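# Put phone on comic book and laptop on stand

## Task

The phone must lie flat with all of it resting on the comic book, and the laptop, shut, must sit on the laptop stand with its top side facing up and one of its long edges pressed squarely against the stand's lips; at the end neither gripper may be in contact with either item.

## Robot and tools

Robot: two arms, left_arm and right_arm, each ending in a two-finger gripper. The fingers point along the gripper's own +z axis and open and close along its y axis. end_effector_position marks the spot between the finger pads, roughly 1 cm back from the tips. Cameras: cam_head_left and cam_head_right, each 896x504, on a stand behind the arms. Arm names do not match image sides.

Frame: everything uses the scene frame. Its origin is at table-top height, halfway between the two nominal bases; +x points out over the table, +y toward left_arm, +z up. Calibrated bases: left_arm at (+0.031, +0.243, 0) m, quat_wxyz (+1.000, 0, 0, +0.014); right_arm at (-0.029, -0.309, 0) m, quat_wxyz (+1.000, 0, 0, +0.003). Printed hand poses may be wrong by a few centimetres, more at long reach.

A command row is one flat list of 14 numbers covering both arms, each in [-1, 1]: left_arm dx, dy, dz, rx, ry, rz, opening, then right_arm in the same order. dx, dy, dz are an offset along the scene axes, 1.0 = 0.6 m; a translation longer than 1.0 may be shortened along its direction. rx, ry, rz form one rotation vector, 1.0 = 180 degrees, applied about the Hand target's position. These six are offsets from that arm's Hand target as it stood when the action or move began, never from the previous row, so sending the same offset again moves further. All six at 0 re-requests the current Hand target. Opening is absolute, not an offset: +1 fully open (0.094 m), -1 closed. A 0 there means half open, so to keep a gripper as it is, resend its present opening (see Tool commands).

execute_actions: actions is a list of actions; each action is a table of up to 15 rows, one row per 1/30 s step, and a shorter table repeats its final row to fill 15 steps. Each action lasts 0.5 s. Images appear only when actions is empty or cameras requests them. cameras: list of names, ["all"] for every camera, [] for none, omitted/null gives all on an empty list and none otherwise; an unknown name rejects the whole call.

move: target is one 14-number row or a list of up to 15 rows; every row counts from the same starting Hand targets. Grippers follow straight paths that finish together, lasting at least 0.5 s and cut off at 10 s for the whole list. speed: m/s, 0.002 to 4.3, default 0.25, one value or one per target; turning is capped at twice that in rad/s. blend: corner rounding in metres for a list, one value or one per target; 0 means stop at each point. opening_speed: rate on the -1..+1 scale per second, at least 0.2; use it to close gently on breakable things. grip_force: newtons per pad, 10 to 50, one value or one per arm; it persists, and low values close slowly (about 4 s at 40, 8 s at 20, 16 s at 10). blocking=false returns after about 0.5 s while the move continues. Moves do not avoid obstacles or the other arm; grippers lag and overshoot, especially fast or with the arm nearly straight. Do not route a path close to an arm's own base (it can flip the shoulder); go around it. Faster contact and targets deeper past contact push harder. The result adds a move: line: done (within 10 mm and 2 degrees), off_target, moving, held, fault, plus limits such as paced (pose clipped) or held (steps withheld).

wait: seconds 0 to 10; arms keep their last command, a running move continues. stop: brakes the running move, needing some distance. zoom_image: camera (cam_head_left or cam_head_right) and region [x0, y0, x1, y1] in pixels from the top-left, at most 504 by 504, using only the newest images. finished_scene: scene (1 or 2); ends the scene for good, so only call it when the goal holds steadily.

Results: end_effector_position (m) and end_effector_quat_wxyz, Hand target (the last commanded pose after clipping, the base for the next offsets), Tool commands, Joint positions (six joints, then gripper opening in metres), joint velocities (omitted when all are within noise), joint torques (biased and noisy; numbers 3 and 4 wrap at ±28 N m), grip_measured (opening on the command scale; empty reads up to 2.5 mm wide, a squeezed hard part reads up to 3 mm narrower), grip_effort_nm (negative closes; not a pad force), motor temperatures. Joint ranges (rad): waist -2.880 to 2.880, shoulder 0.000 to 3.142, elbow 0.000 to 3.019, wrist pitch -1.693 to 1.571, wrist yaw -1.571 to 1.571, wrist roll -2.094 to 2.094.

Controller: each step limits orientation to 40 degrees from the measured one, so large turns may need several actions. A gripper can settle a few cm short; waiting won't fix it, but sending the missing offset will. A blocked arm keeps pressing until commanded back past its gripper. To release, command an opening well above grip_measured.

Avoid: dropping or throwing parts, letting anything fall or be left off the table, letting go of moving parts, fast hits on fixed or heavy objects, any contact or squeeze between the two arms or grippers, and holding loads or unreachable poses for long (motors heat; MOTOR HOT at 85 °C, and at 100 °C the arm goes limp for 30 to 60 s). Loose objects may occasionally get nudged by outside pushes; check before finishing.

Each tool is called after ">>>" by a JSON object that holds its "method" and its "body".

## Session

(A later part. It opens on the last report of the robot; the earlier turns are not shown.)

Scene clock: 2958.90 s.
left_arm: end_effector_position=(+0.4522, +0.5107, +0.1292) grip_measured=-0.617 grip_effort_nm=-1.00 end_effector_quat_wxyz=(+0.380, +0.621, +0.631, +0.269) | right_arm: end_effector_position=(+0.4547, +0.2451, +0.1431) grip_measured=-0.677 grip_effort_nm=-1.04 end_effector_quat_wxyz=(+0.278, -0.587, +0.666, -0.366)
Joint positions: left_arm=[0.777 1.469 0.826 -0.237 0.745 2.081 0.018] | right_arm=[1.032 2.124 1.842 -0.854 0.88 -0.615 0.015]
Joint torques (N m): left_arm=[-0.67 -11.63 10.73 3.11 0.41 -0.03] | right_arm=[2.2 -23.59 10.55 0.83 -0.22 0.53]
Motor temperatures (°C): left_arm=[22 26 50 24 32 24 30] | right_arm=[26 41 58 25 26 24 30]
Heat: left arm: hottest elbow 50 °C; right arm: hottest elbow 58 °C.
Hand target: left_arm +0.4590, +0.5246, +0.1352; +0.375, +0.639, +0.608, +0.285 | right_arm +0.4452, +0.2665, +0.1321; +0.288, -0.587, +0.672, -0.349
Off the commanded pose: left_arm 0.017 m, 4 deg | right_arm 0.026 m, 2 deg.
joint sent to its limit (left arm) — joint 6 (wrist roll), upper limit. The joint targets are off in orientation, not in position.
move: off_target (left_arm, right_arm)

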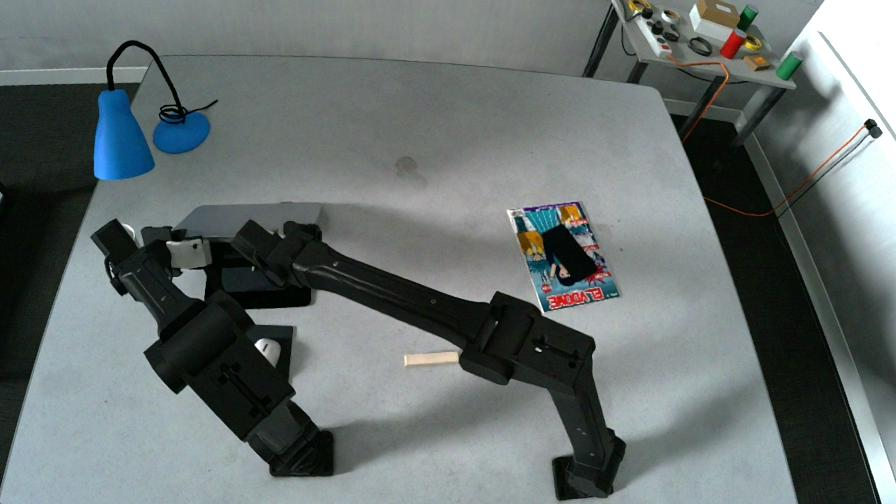

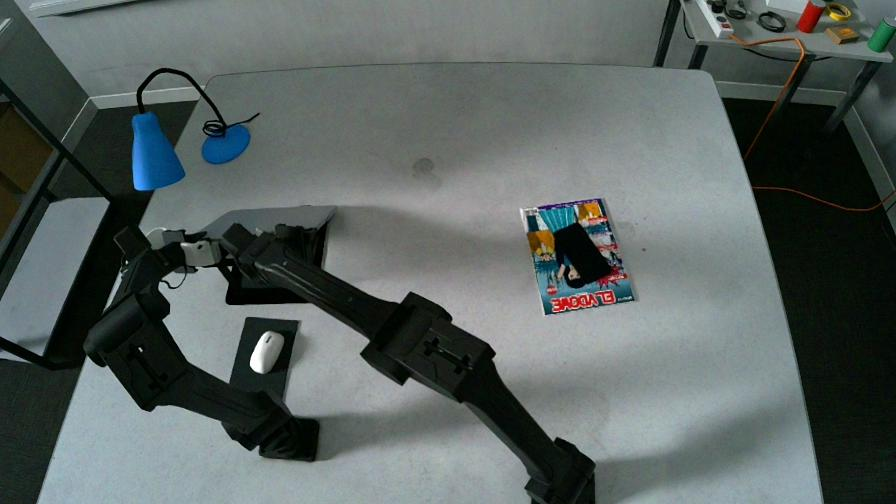

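>>> {"method": "execute_actions", "body": {"actions": []}}

Scene clock: 2971.30 s.
left_arm: end_effector_position=(+0.4521, +0.5106, +0.1291) grip_measured=-0.617 grip_effort_nm=-1.01 end_effector_quat_wxyz=(+0.380, +0.621, +0.631, +0.269) | right_arm: end_effector_position=(+0.4547, +0.2451, +0.1431) grip_measured=-0.677 grip_effort_nm=-1.03 end_effector_quat_wxyz=(+0.278, -0.587, +0.666, -0.366)
Joint positions: left_arm=[0.777 1.469 0.825 -0.236 0.745 2.081 0.018] | right_arm=[1.032 2.124 1.842 -0.854 0.88 -0.615 0.015]
Joint velocities: within noise
Joint torques (N m): left_arm=[-0.5 -11.75 10.69 3.23 0.36 0] | right_arm=[2.14 -23.65 10.54 0.88 -0.23 0.54]
Motor temperatures (°C): left_arm=[22 26 50 24 32 24 31] | right_arm=[26 43 57 25 25 24 30]
Heat: left arm: hottest elbow 50 °C; right arm: hottest elbow 57 °C.
Hand target: left_arm +0.4590, +0.5246, +0.1351; +0.375, +0.639, +0.608, +0.285 | right_arm +0.4452, +0.2665, +0.1321; +0.288, -0.587, +0.672, -0.349
Tool commands: left_gripper/opening=-0.85 right_gripper/opening=-0.85
Off the commanded pose: left_arm 0.017 m, 4 deg | right_arm 0.026 m, 2 deg.

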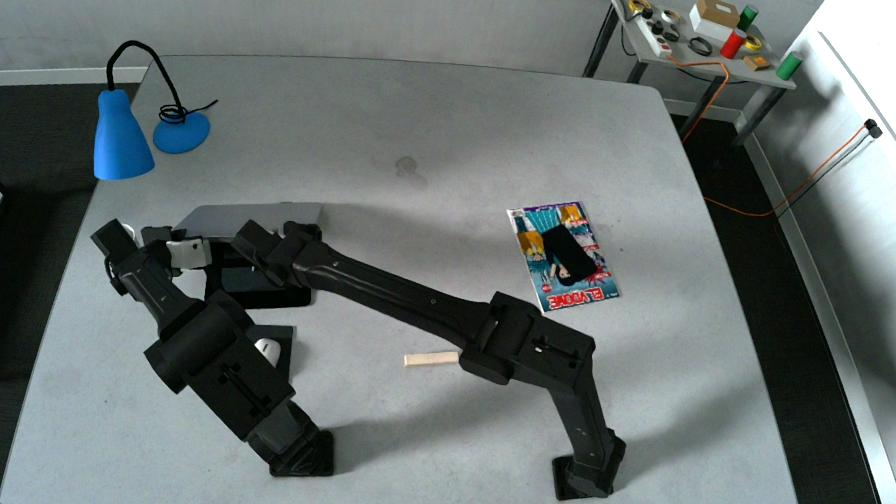

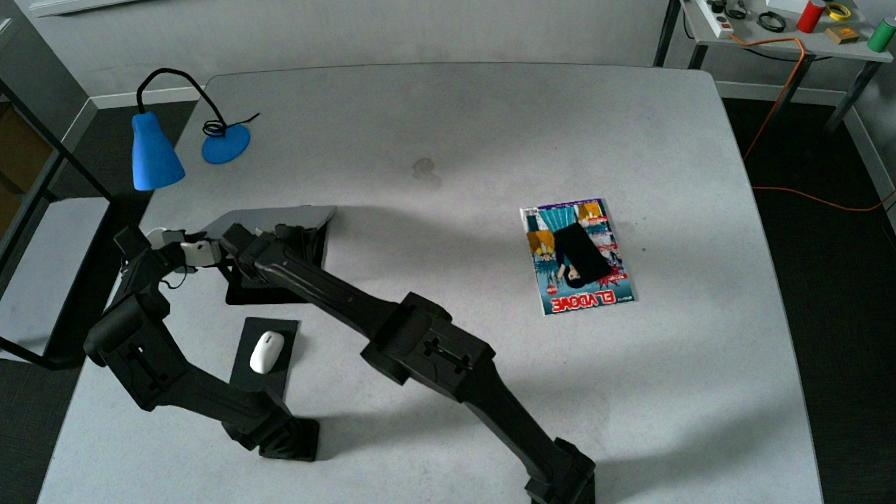

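>>> {"method": "zoom_image", "body": {"camera": "cam_head_left", "region": [150, 190, 350, 320]}}

>>> {"method": "zoom_image", "body": {"camera": "cam_head_right", "region": [150, 190, 350, 320]}}

Scaled by 2.520.

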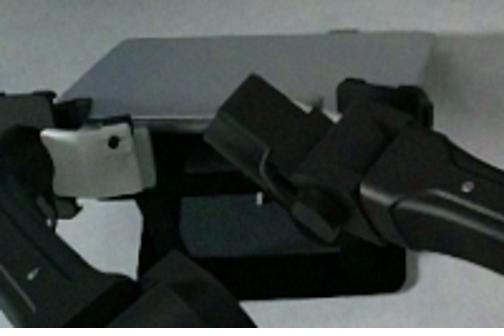

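Scaled by 2.520.

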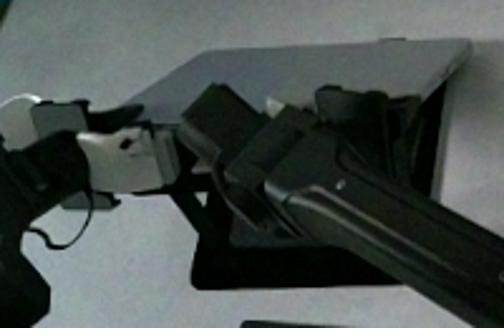

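>>> {"method": "zoom_image", "body": {"camera": "cam_head_left", "region": [200, 190, 330, 230]}}

>>> {"method": "zoom_image", "body": {"camera": "cam_head_right", "region": [220, 195, 350, 235]}}

Scaled by 3.877.

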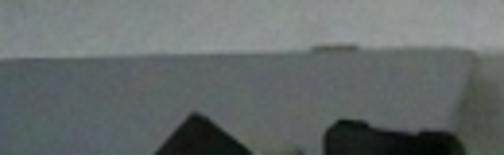

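Scaled by 3.877.

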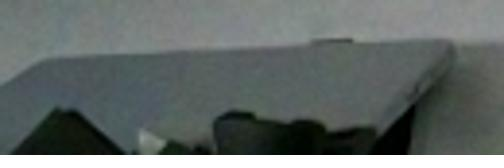

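>>> {"method": "zoom_image", "body": {"camera": "cam_head_left", "region": [150, 200, 250, 260]}}

>>> {"method": "zoom_image", "body": {"camera": "cam_head_left", "region": [230, 195, 330, 255]}}

>>> {"method": "zoom_image", "body": {"camera": "cam_head_right", "region": [180, 195, 345, 295]}}

Scaled by 5.040.

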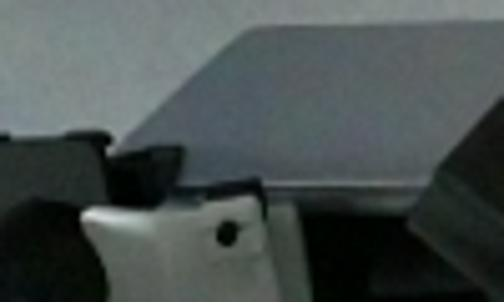

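Scaled by 5.040.

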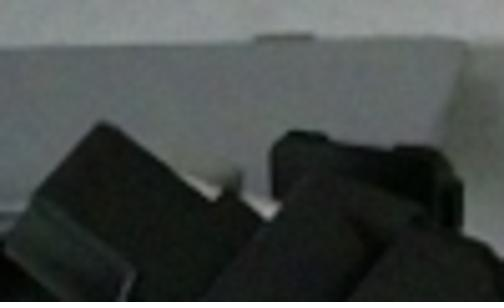

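Scaled by 3.055.

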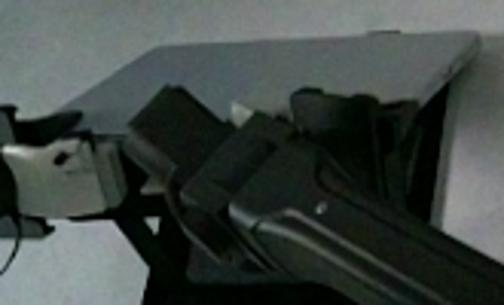

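>>> {"method": "move", "body": {"target": [0, 0, -0.042, 0, 0, 0, -0.85, 0, 0, 0, 0, 0, 0, -0.85], "speed": 0.06, "cameras": ["cam_head_left"]}}

>>> {"method": "zoom_image", "body": {"camera": "cam_head_left", "region": [180, 190, 330, 260]}}

Scene clock: 3076.60 s.
left_arm: end_effector_position=(+0.4552, +0.5125, +0.1237) grip_measured=-0.617 grip_effort_nm=-1.01 end_effector_quat_wxyz=(+0.386, +0.622, +0.619, +0.285) | right_arm: end_effector_position=(+0.4535, +0.2464, +0.1400) grip_measured=-0.677 grip_effort_nm=-1.04 end_effector_quat_wxyz=(+0.279, -0.586, +0.666, -0.368)
Joint positions: left_arm=[0.78 1.489 0.807 -0.159 0.762 2.081 0.018] | right_arm=[1.036 2.13 1.842 -0.852 0.888 -0.609 0.015]
Joint torques (N m): left_arm=[-1.03 -9.41 9.2 3.28 -0.25 -0.04] | right_arm=[1.96 -24.18 10.62 0.75 -0.47 0.48]
Heat: left arm: hottest elbow 47 °C; right arm: hottest elbow 54 °C.
Hand target: left_arm +0.4590, +0.5245, +0.1099; +0.375, +0.639, +0.608, +0.285 | right_arm +0.4453, +0.2665, +0.1322; +0.288, -0.587, +0.672, -0.349
Off the commanded pose: left_arm 0.019 m, 3 deg | right_arm 0.023 m, 3 deg.
joint sent to its limit (left arm) — joint 6 (wrist roll), upper limit. The joint targets are off in orientation, not in position.
move: off_target (left_arm, right_arm)
Images, in order (width x height): cam_head_left 896x504.

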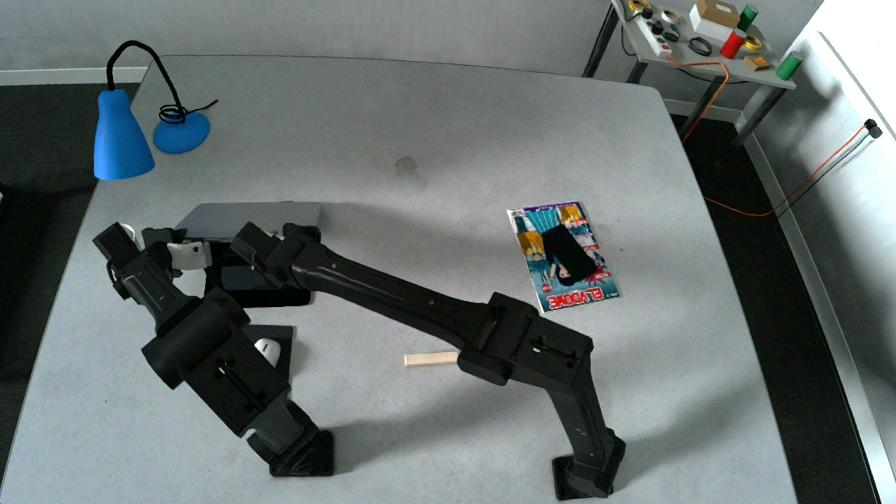

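Scaled by 3.360.

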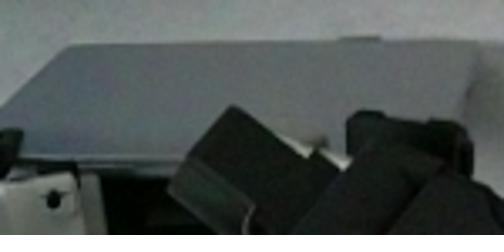

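>>> {"method": "move", "body": {"target": [-0.042, 0, 0.017, 0, 0, 0, -0.85, 0, 0, 0, 0, 0, 0, -0.85], "speed": 0.06, "cameras": ["cam_head_left"]}}

>>> {"method": "zoom_image", "body": {"camera": "cam_head_left", "region": [180, 190, 330, 260]}}

Scene clock: 3096.90 s.
left_arm: end_effector_position=(+0.4510, +0.5122, +0.1238) grip_measured=-0.617 grip_effort_nm=-1.00 end_effector_quat_wxyz=(+0.390, +0.620, +0.618, +0.287) | right_arm: end_effector_position=(+0.4535, +0.2463, +0.1403) grip_measured=-0.676 grip_effort_nm=-1.03 end_effector_quat_wxyz=(+0.279, -0.585, +0.666, -0.370)
Joint positions: left_arm=[0.788 1.482 0.794 -0.148 0.773 2.081 0.018] | right_arm=[1.036 2.13 1.842 -0.852 0.891 -0.609 0.015]
Joint torques (N m): left_arm=[2.14 -13.27 6.56 2.02 0.18 -0.02] | right_arm=[1.96 -24.23 10.61 0.75 -0.56 0.49]
Heat: left arm: hottest elbow 46 °C; right arm: hottest elbow 54 °C.
Hand target: left_arm +0.4338, +0.5247, +0.1202; +0.375, +0.639, +0.608, +0.286 | right_arm +0.4453, +0.2665, +0.1322; +0.288, -0.587, +0.672, -0.349
Off the commanded pose: left_arm 0.021 m, 3 deg | right_arm 0.023 m, 3 deg.
joint sent to its limit (left arm) — joint 6 (wrist roll), upper limit. The joint targets are off in orientation, not in position.
move: off_target (left_arm, right_arm)
Images, in order (width x height): cam_head_left 896x504.

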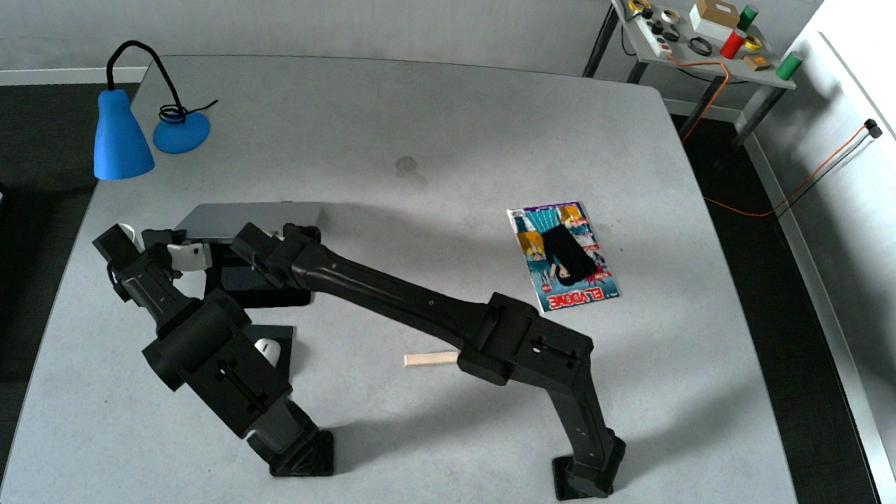

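Scaled by 3.360.

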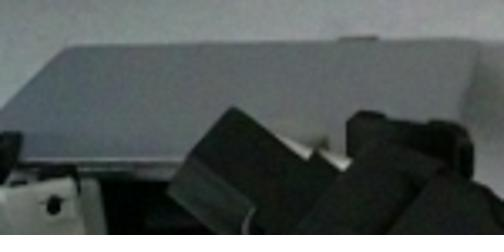

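>>> {"method": "move", "body": {"target": [0.0187, -0.0162, -0.005, 0, 0, 0, -0.85, 0.003, -0.029, 0, 0, 0, 0, -0.85], "speed": 0.06}}

>>> {"method": "move", "body": {"target": [0, 0, 0, 0, 0, 0, 0.1, 0, 0, 0, 0, 0, 0, 0.1], "speed": 0.06, "opening_speed": 0.6, "cameras": ["cam_head_left", "cam_head_right"]}}

>>> {"method": "zoom_image", "body": {"camera": "cam_head_left", "region": [150, 190, 350, 320]}}

Scene clock: 3109.90 s.
left_arm: end_effector_position=(+0.4510, +0.5127, +0.1233) grip_measured=-0.617 grip_effort_nm=-1.01 end_effector_quat_wxyz=(+0.387, +0.620, +0.619, +0.288) | right_arm: end_effector_position=(+0.4533, +0.2461, +0.1379) grip_measured=-0.676 grip_effort_nm=-1.04 end_effector_quat_wxyz=(+0.284, -0.584, +0.665, -0.368)
Joint positions: left_arm=[0.787 1.482 0.794 -0.147 0.767 2.081 0.018] | right_arm=[1.036 2.125 1.825 -0.824 0.891 -0.616 0.015]
Joint torques (N m): left_arm=[-0.21 -12.75 7.35 2.18 -0.26 -0.06] | right_arm=[0.73 -26.7 7.16 1.07 -0.76 0.43]
Motor temperatures (°C): left_arm=[22 26 44 24 29 24 31] | right_arm=[26 43 54 25 25 24 30]
Heat: left arm: hottest elbow 44 °C; right arm: hottest elbow 54 °C.
Hand target: left_arm +0.4450, +0.5148, +0.1171; +0.375, +0.639, +0.608, +0.285 | right_arm +0.4471, +0.2491, +0.1321; +0.288, -0.587, +0.672, -0.349
Off the commanded pose: left_arm 0.009 m, 3 deg | right_arm 0.009 m, 2 deg.
joint sent to its limit (left arm) — joint 6 (wrist roll), upper limit. The joint targets are off in orientation, not in position.
move: off_target (left_arm)

Scene clock: 3111.83 s.
left_arm: end_effector_position=(+0.4521, +0.5149, +0.1245) grip_measured=+0.097 grip_effort_nm=0.13 end_effector_quat_wxyz=(+0.387, +0.615, +0.621, +0.293) | right_arm: end_effector_position=(+0.4593, +0.2465, +0.1482) grip_measured=-0.187 grip_effort_nm=1.25 end_effector_quat_wxyz=(-0.284, +0.599, -0.646, +0.379)
Joint positions: left_arm=[0.787 1.482 0.792 -0.129 0.761 2.063 0.052] | right_arm=[1.03 2.115 1.824 -0.795 0.898 -0.696 0.038]
Joint torques (N m): left_arm=[-0.85 -12.81 7.24 1.46 0.04 0.11] | right_arm=[1.26 -26.05 6.95 0.49 -0.97 1.06]
Heat: left arm: hottest elbow 44 °C; right arm: hottest elbow 53 °C.
Hand target: left_arm +0.4451, +0.5148, +0.1172; +0.375, +0.639, +0.608, +0.285 | right_arm +0.4471, +0.2490, +0.1320; -0.288, +0.587, -0.672, +0.349
Off the commanded pose: left_arm 0.010 m, 4 deg | right_arm 0.020 m, 5 deg.
joint sent to its limit (left arm) — joint 6 (wrist roll), upper limit. The joint targets are off in orientation, not in position.
move: off_target (left_arm, right_arm)

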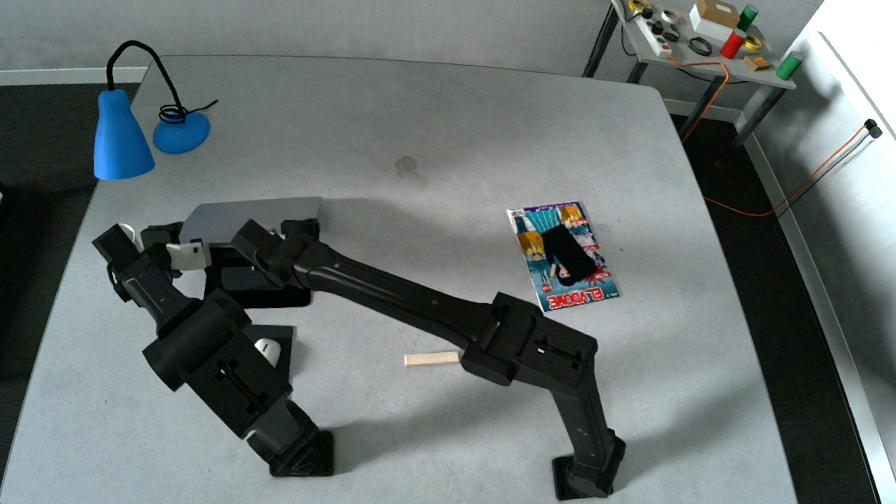

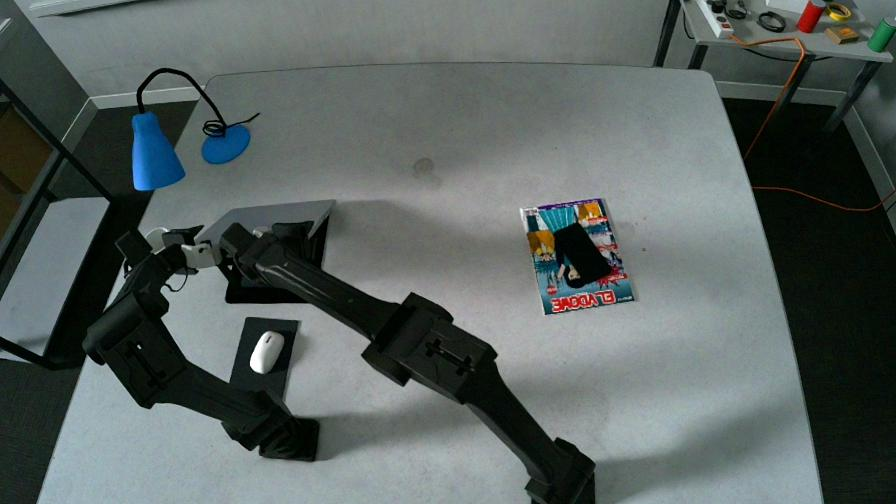

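Scaled by 2.520.

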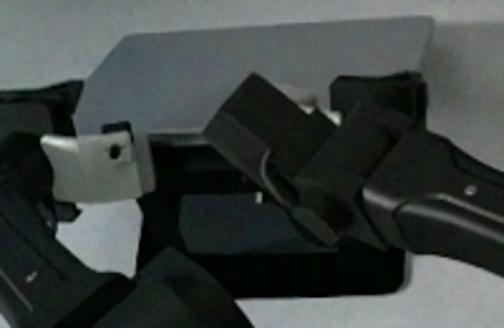

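>>> {"method": "zoom_image", "body": {"camera": "cam_head_left", "region": [180, 190, 330, 260]}}

>>> {"method": "zoom_image", "body": {"camera": "cam_head_right", "region": [200, 190, 350, 310]}}

Scaled by 3.360.

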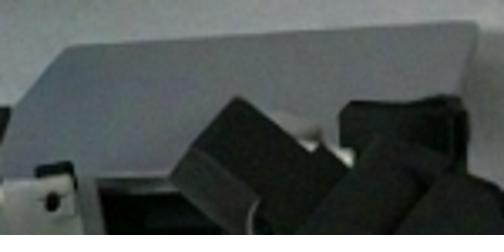

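Scaled by 3.360.

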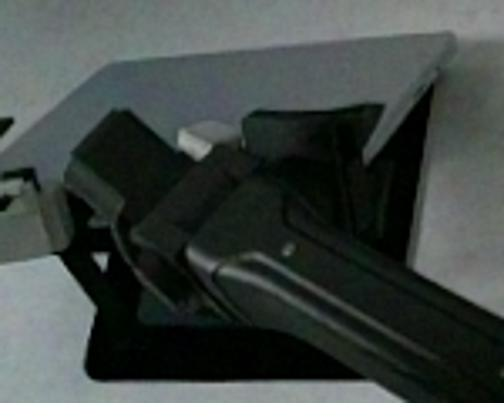

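>>> {"method": "zoom_image", "body": {"camera": "cam_head_left", "region": [170, 220, 270, 320]}}

>>> {"method": "zoom_image", "body": {"camera": "cam_head_right", "region": [180, 220, 280, 320]}}

Scaled by 5.040.

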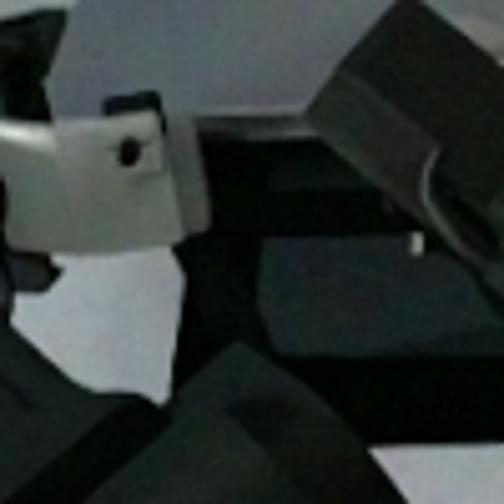

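Scaled by 5.040.

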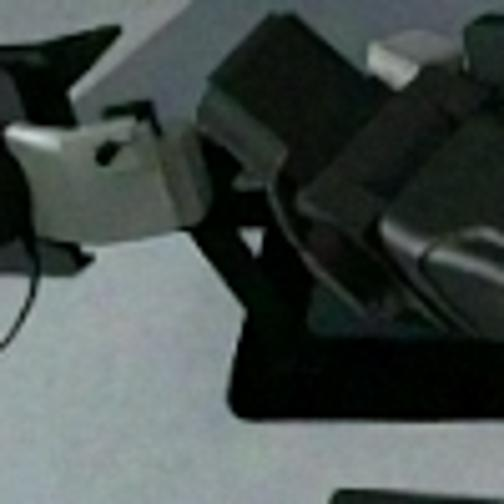

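>>> {"method": "zoom_image", "body": {"camera": "cam_head_left", "region": [80, 180, 230, 280]}}

>>> {"method": "zoom_image", "body": {"camera": "cam_head_right", "region": [100, 180, 260, 290]}}

Scaled by 3.360.

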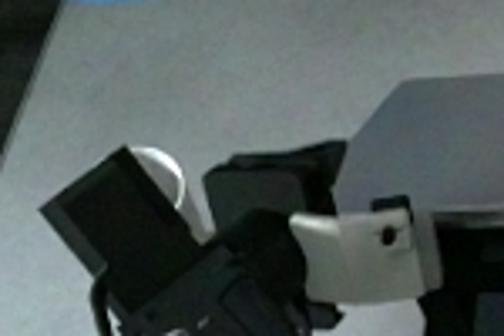

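Scaled by 3.150.

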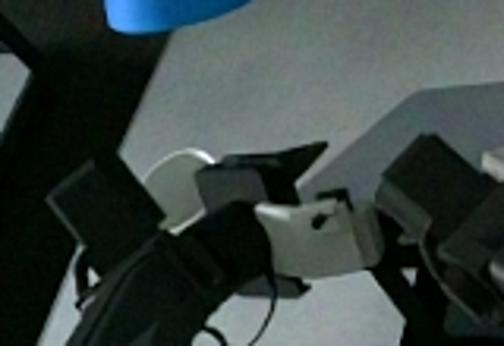

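>>> {"method": "move", "body": {"target": [0, 0, 0, 0, 0, 0, 0.1, 0.006, 0, 0.018, 0, 0, 0, -0.3], "speed": 0.05, "opening_speed": 0.6, "cameras": ["cam_head_left", "cam_head_right"]}}

>>> {"method": "zoom_image", "body": {"camera": "cam_head_left", "region": [180, 190, 330, 260]}}

>>> {"method": "zoom_image", "body": {"camera": "cam_head_right", "region": [200, 190, 350, 310]}}

Scene clock: 3219.97 s.
left_arm: end_effector_position=(+0.4516, +0.5150, +0.1236) grip_measured=+0.098 grip_effort_nm=0.13 end_effector_quat_wxyz=(+0.386, +0.615, +0.622, +0.293) | right_arm: end_effector_position=(+0.4554, +0.2478, +0.1438) grip_measured=-0.300 grip_effort_nm=-0.02 end_effector_quat_wxyz=(+0.288, -0.590, +0.666, -0.354)
Joint positions: left_arm=[0.787 1.482 0.79 -0.129 0.758 2.065 0.052] | right_arm=[1.03 2.112 1.824 -0.814 0.859 -0.633 0.033]
Joint torques (N m): left_arm=[-1.08 -13.22 7.17 1.62 0.16 0.1] | right_arm=[0.91 -26.05 8.55 0.35 0.23 0.43]
Motor temperatures (°C): left_arm=[22 27 43 24 28 24 29] | right_arm=[26 50 47 25 27 26 32]
Heat: left arm: hottest elbow 43 °C; right arm: hottest shoulder 50 °C.
Hand target: left_arm +0.4450, +0.5148, +0.1171; +0.375, +0.639, +0.608, +0.285 | right_arm +0.4506, +0.2491, +0.1428; +0.288, -0.587, +0.672, -0.349
Off the commanded pose: left_arm 0.009 m, 3 deg | right_arm 0.005 m, 1 deg.
joint sent to its limit (left arm) — joint 6 (wrist roll), upper limit. The joint targets are off in orientation, not in position.
move: off_target (left_arm)

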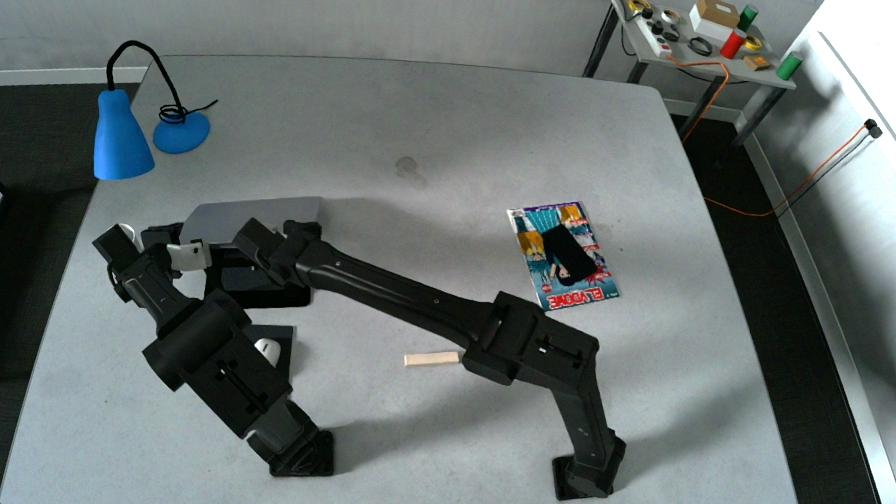

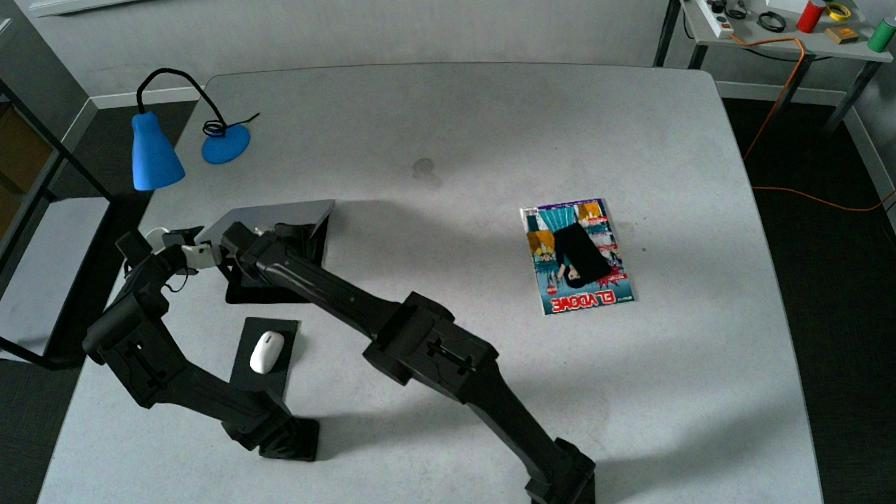

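Scaled by 3.360.

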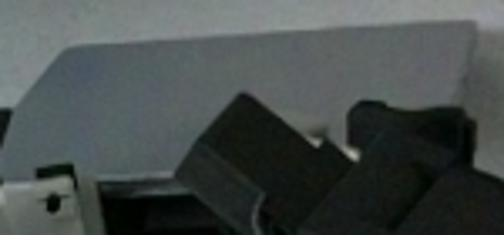

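Scaled by 3.360.

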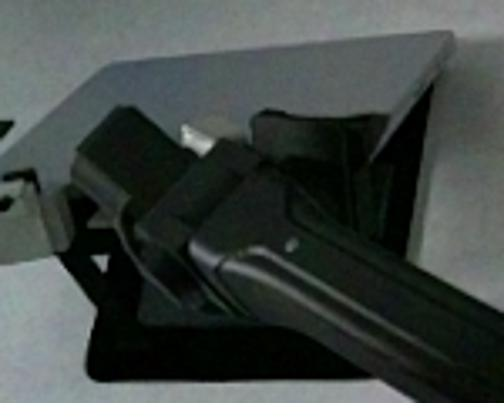

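>>> {"method": "zoom_image", "body": {"camera": "cam_head_left", "region": [135, 200, 215, 280]}}

>>> {"method": "zoom_image", "body": {"camera": "cam_head_right", "region": [155, 200, 235, 280]}}

Scaled by 6.300.

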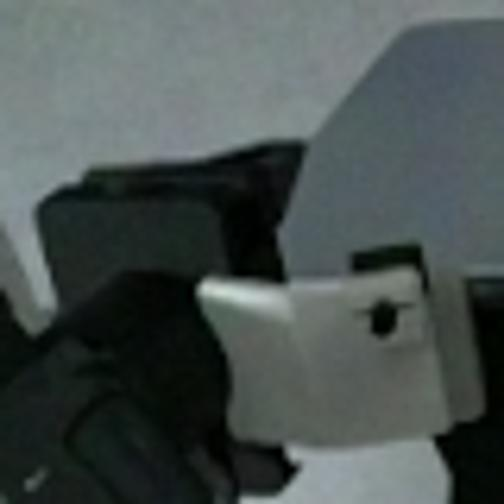

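Scaled by 6.300.

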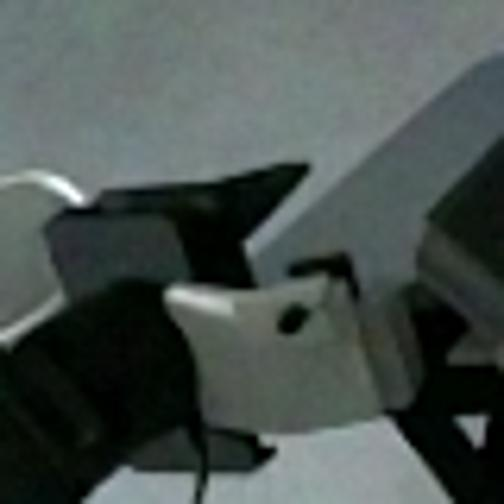

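>>> {"method": "move", "body": {"target": [-0.098, 0.013, 0.066, 0, 0, 0, 0.1, -0.096, 0.005, 0.066, 0, 0, 0, -0.3], "speed": 0.07, "cameras": ["cam_head_left", "cam_head_right"]}}

>>> {"method": "zoom_image", "body": {"camera": "cam_head_left", "region": [150, 190, 350, 320]}}

>>> {"method": "zoom_image", "body": {"camera": "cam_head_right", "region": [170, 190, 370, 320]}}

Scene clock: 3310.27 s.
left_arm: end_effector_position=(+0.3938, +0.5218, +0.1545) grip_measured=+0.098 grip_effort_nm=0.13 end_effector_quat_wxyz=(+0.390, +0.582, +0.642, +0.312) | right_arm: end_effector_position=(+0.3938, +0.2580, +0.1774) grip_measured=-0.300 grip_effort_nm=-0.01 end_effector_quat_wxyz=(+0.289, -0.590, +0.669, -0.348)
Joint positions: left_arm=[0.908 1.322 0.714 -0.212 0.814 2.073 0.052] | right_arm=[1.117 2.045 1.814 -0.964 0.883 -0.501 0.033]
Joint torques (N m): left_arm=[-0.44 -11.81 8.83 0.99 0.49 -0.01] | right_arm=[0.32 -26.23 7.83 0.32 0.52 0.29]
Motor temperatures (°C): left_arm=[22 27 42 24 28 24 28] | right_arm=[26 44 47 25 25 25 28]
Heat: left arm: hottest elbow 42 °C; right arm: hottest elbow 47 °C.
Hand target: left_arm +0.3862, +0.5225, +0.1566; +0.375, +0.639, +0.608, +0.285 | right_arm +0.3931, +0.2520, +0.1824; +0.288, -0.587, +0.672, -0.349
Off the commanded pose: left_arm 0.008 m, 8 deg | right_arm 0.008 m, 0 deg.
joint sent to its limit (left arm) — joint 6 (wrist roll), upper limit. The joint targets are off in orientation, not in position.
move: off_target (left_arm)

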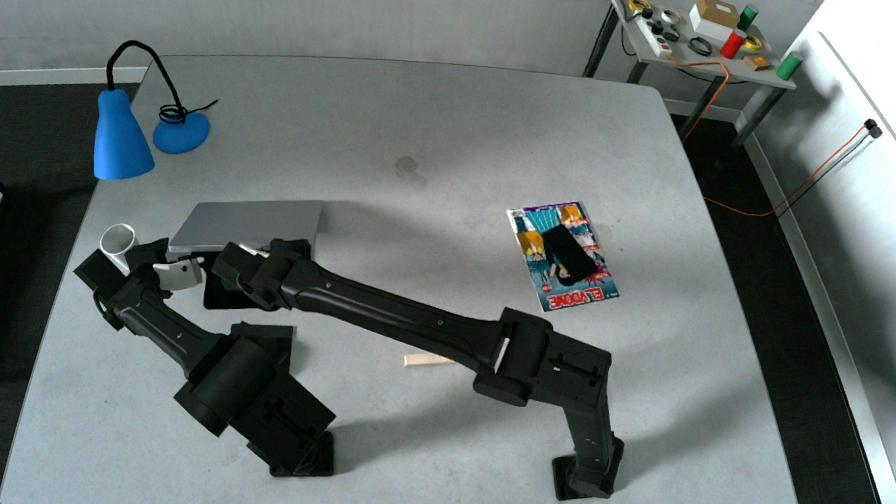

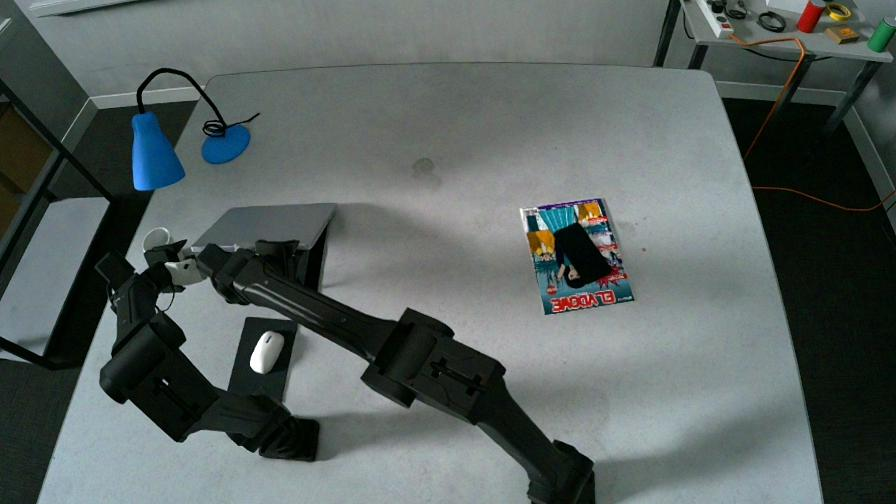

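Scaled by 2.520.

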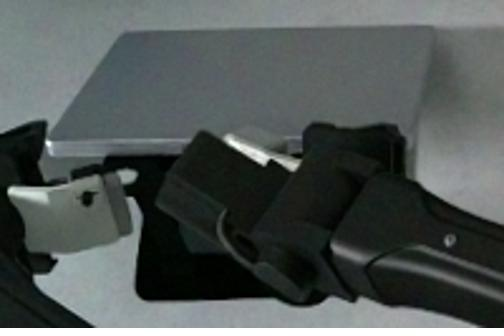

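Scaled by 2.520.

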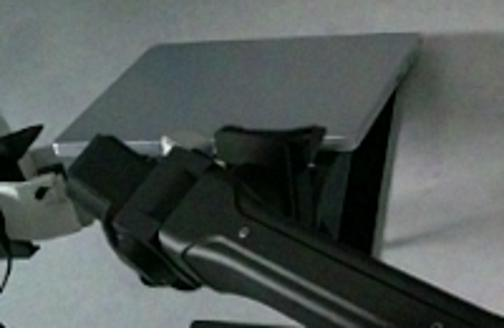

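>>> {"method": "zoom_image", "body": {"camera": "cam_head_left", "region": [180, 185, 340, 225]}}

>>> {"method": "zoom_image", "body": {"camera": "cam_head_right", "region": [210, 190, 370, 230]}}

>>> {"method": "zoom_image", "body": {"camera": "cam_head_right", "region": [270, 190, 350, 310]}}

Scaled by 3.150.

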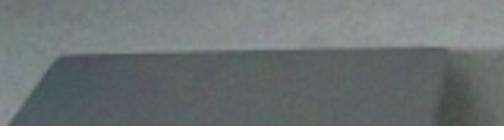

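Scaled by 3.150.

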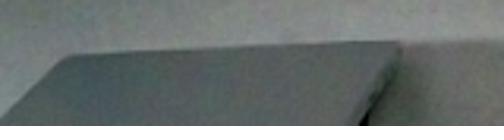

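Scaled by 4.200.

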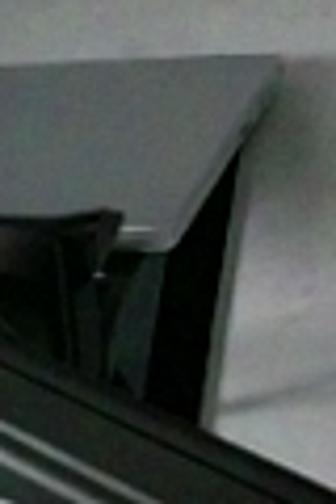

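>>> {"method": "zoom_image", "body": {"camera": "cam_head_left", "region": [160, 230, 260, 315]}}

>>> {"method": "zoom_image", "body": {"camera": "cam_head_right", "region": [170, 230, 270, 315]}}

Scaled by 5.040.

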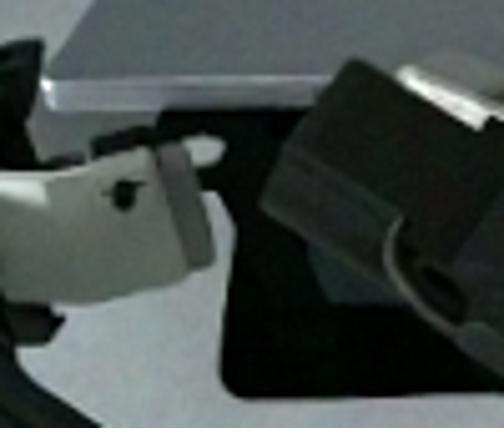

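Scaled by 5.040.

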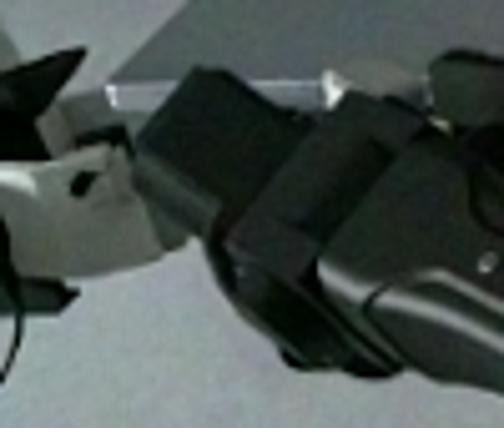

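>>> {"method": "zoom_image", "body": {"camera": "cam_head_left", "region": [195, 192, 265, 217]}}

>>> {"method": "zoom_image", "body": {"camera": "cam_head_left", "region": [260, 190, 330, 215]}}

>>> {"method": "zoom_image", "body": {"camera": "cam_head_right", "region": [225, 195, 295, 220]}}

>>> {"method": "zoom_image", "body": {"camera": "cam_head_right", "region": [280, 192, 350, 217]}}

Scaled by 7.200.

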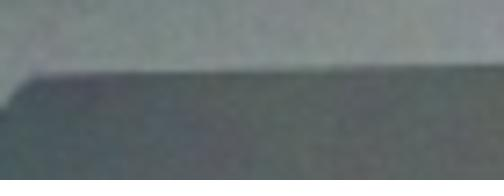

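Scaled by 7.200.

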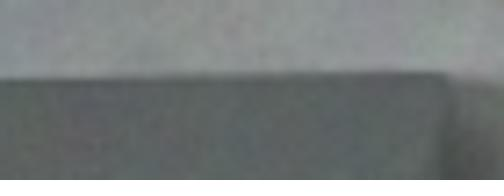

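Scaled by 7.200.

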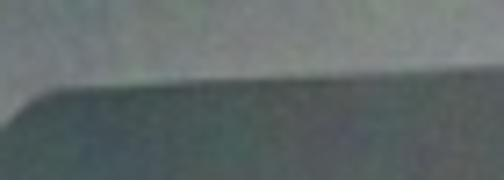

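Scaled by 7.200.

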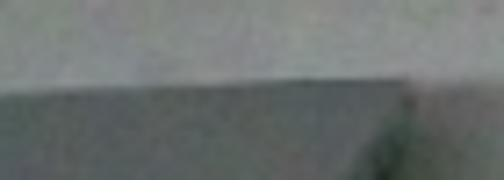

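>>> {"method": "zoom_image", "body": {"camera": "cam_head_left", "region": [185, 240, 235, 270]}}

>>> {"method": "zoom_image", "body": {"camera": "cam_head_right", "region": [290, 235, 340, 275]}}

Scaled by 10.080.

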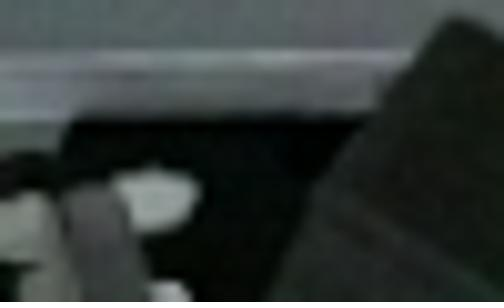

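Scaled by 10.080.

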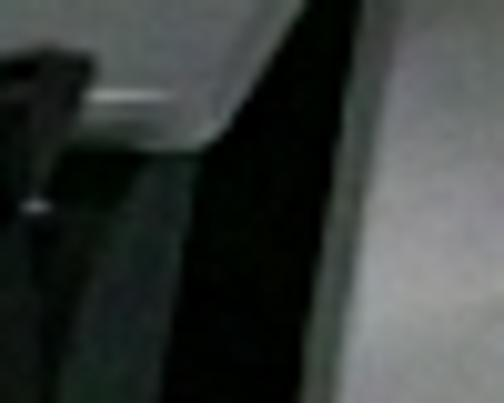

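>>> {"method": "move", "body": {"target": [-0.12, 0.04, 0.16, 0, 0, 0, 0.1, -0.1, -0.2, 0.13, 0, 0, 0, -0.3], "speed": 0.15, "cameras": ["cam_head_left", "cam_head_right"]}}

>>> {"method": "zoom_image", "body": {"camera": "cam_head_left", "region": [150, 190, 350, 320]}}

>>> {"method": "zoom_image", "body": {"camera": "cam_head_right", "region": [170, 190, 370, 320]}}

Scene clock: 3522.10 s.
left_arm: end_effector_position=(+0.3138, +0.5309, +0.2222) grip_measured=+0.098 grip_effort_nm=0.13 end_effector_quat_wxyz=(+0.400, +0.515, +0.683, +0.330) | right_arm: end_effector_position=(+0.3362, +0.1380, +0.2608) grip_measured=-0.300 grip_effort_nm=-0.01 end_effector_quat_wxyz=(+0.292, -0.587, +0.671, -0.347)
Joint positions: left_arm=[1.114 1.085 0.714 -0.484 0.91 2.073 0.052] | right_arm=[1.117 1.646 1.458 -1.004 0.884 -0.496 0.033]
Joint torques (N m): left_arm=[0.21 -8.94 15.69 0.69 0.43 0.05] | right_arm=[0.56 -19.37 7.83 0.31 0.51 0.27]
Motor temperatures (°C): left_arm=[22 27 42 24 28 23 27] | right_arm=[26 54 46 25 25 24 26]
Heat: left arm: hottest elbow 42 °C; right arm: hottest shoulder 54 °C.
Hand target: left_arm +0.3142, +0.5466, +0.2527; +0.375, +0.639, +0.608, +0.285 | right_arm +0.3331, +0.1320, +0.2605; +0.288, -0.587, +0.672, -0.349
Off the commanded pose: left_arm 0.034 m, 18 deg | right_arm 0.007 m, 0 deg.
joint sent to its limit (left arm) — joint 6 (wrist roll), upper limit. The joint targets are off in orientation, not in position.
move: off_target (left_arm)

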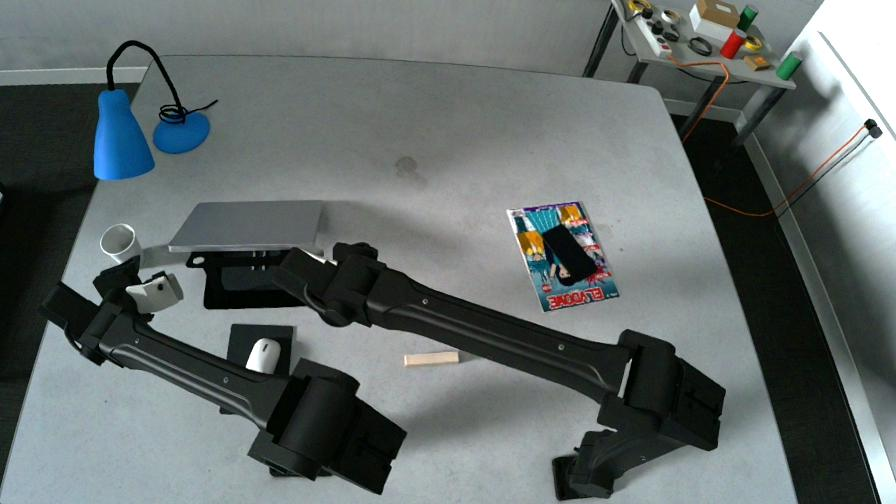

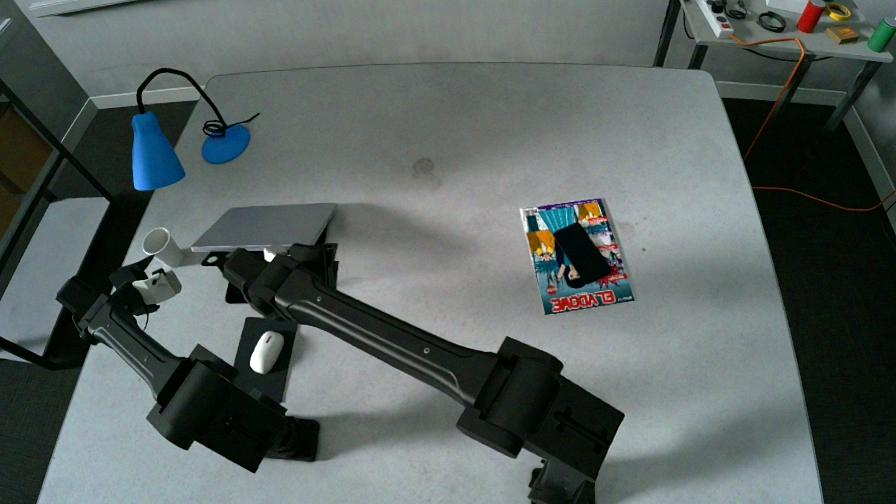

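Scaled by 2.520.

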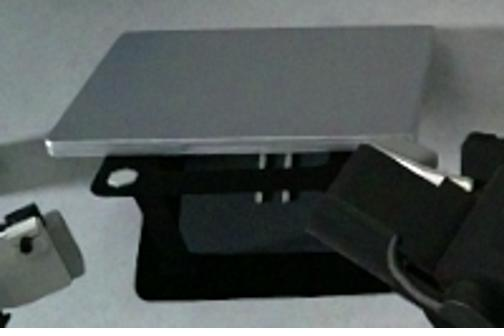

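Scaled by 2.520.

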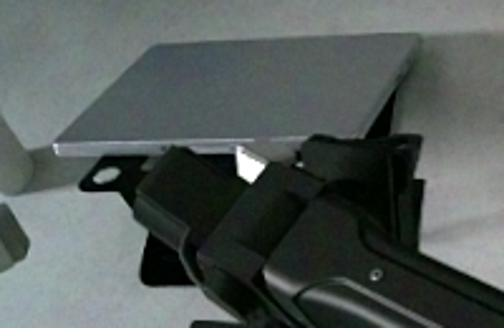

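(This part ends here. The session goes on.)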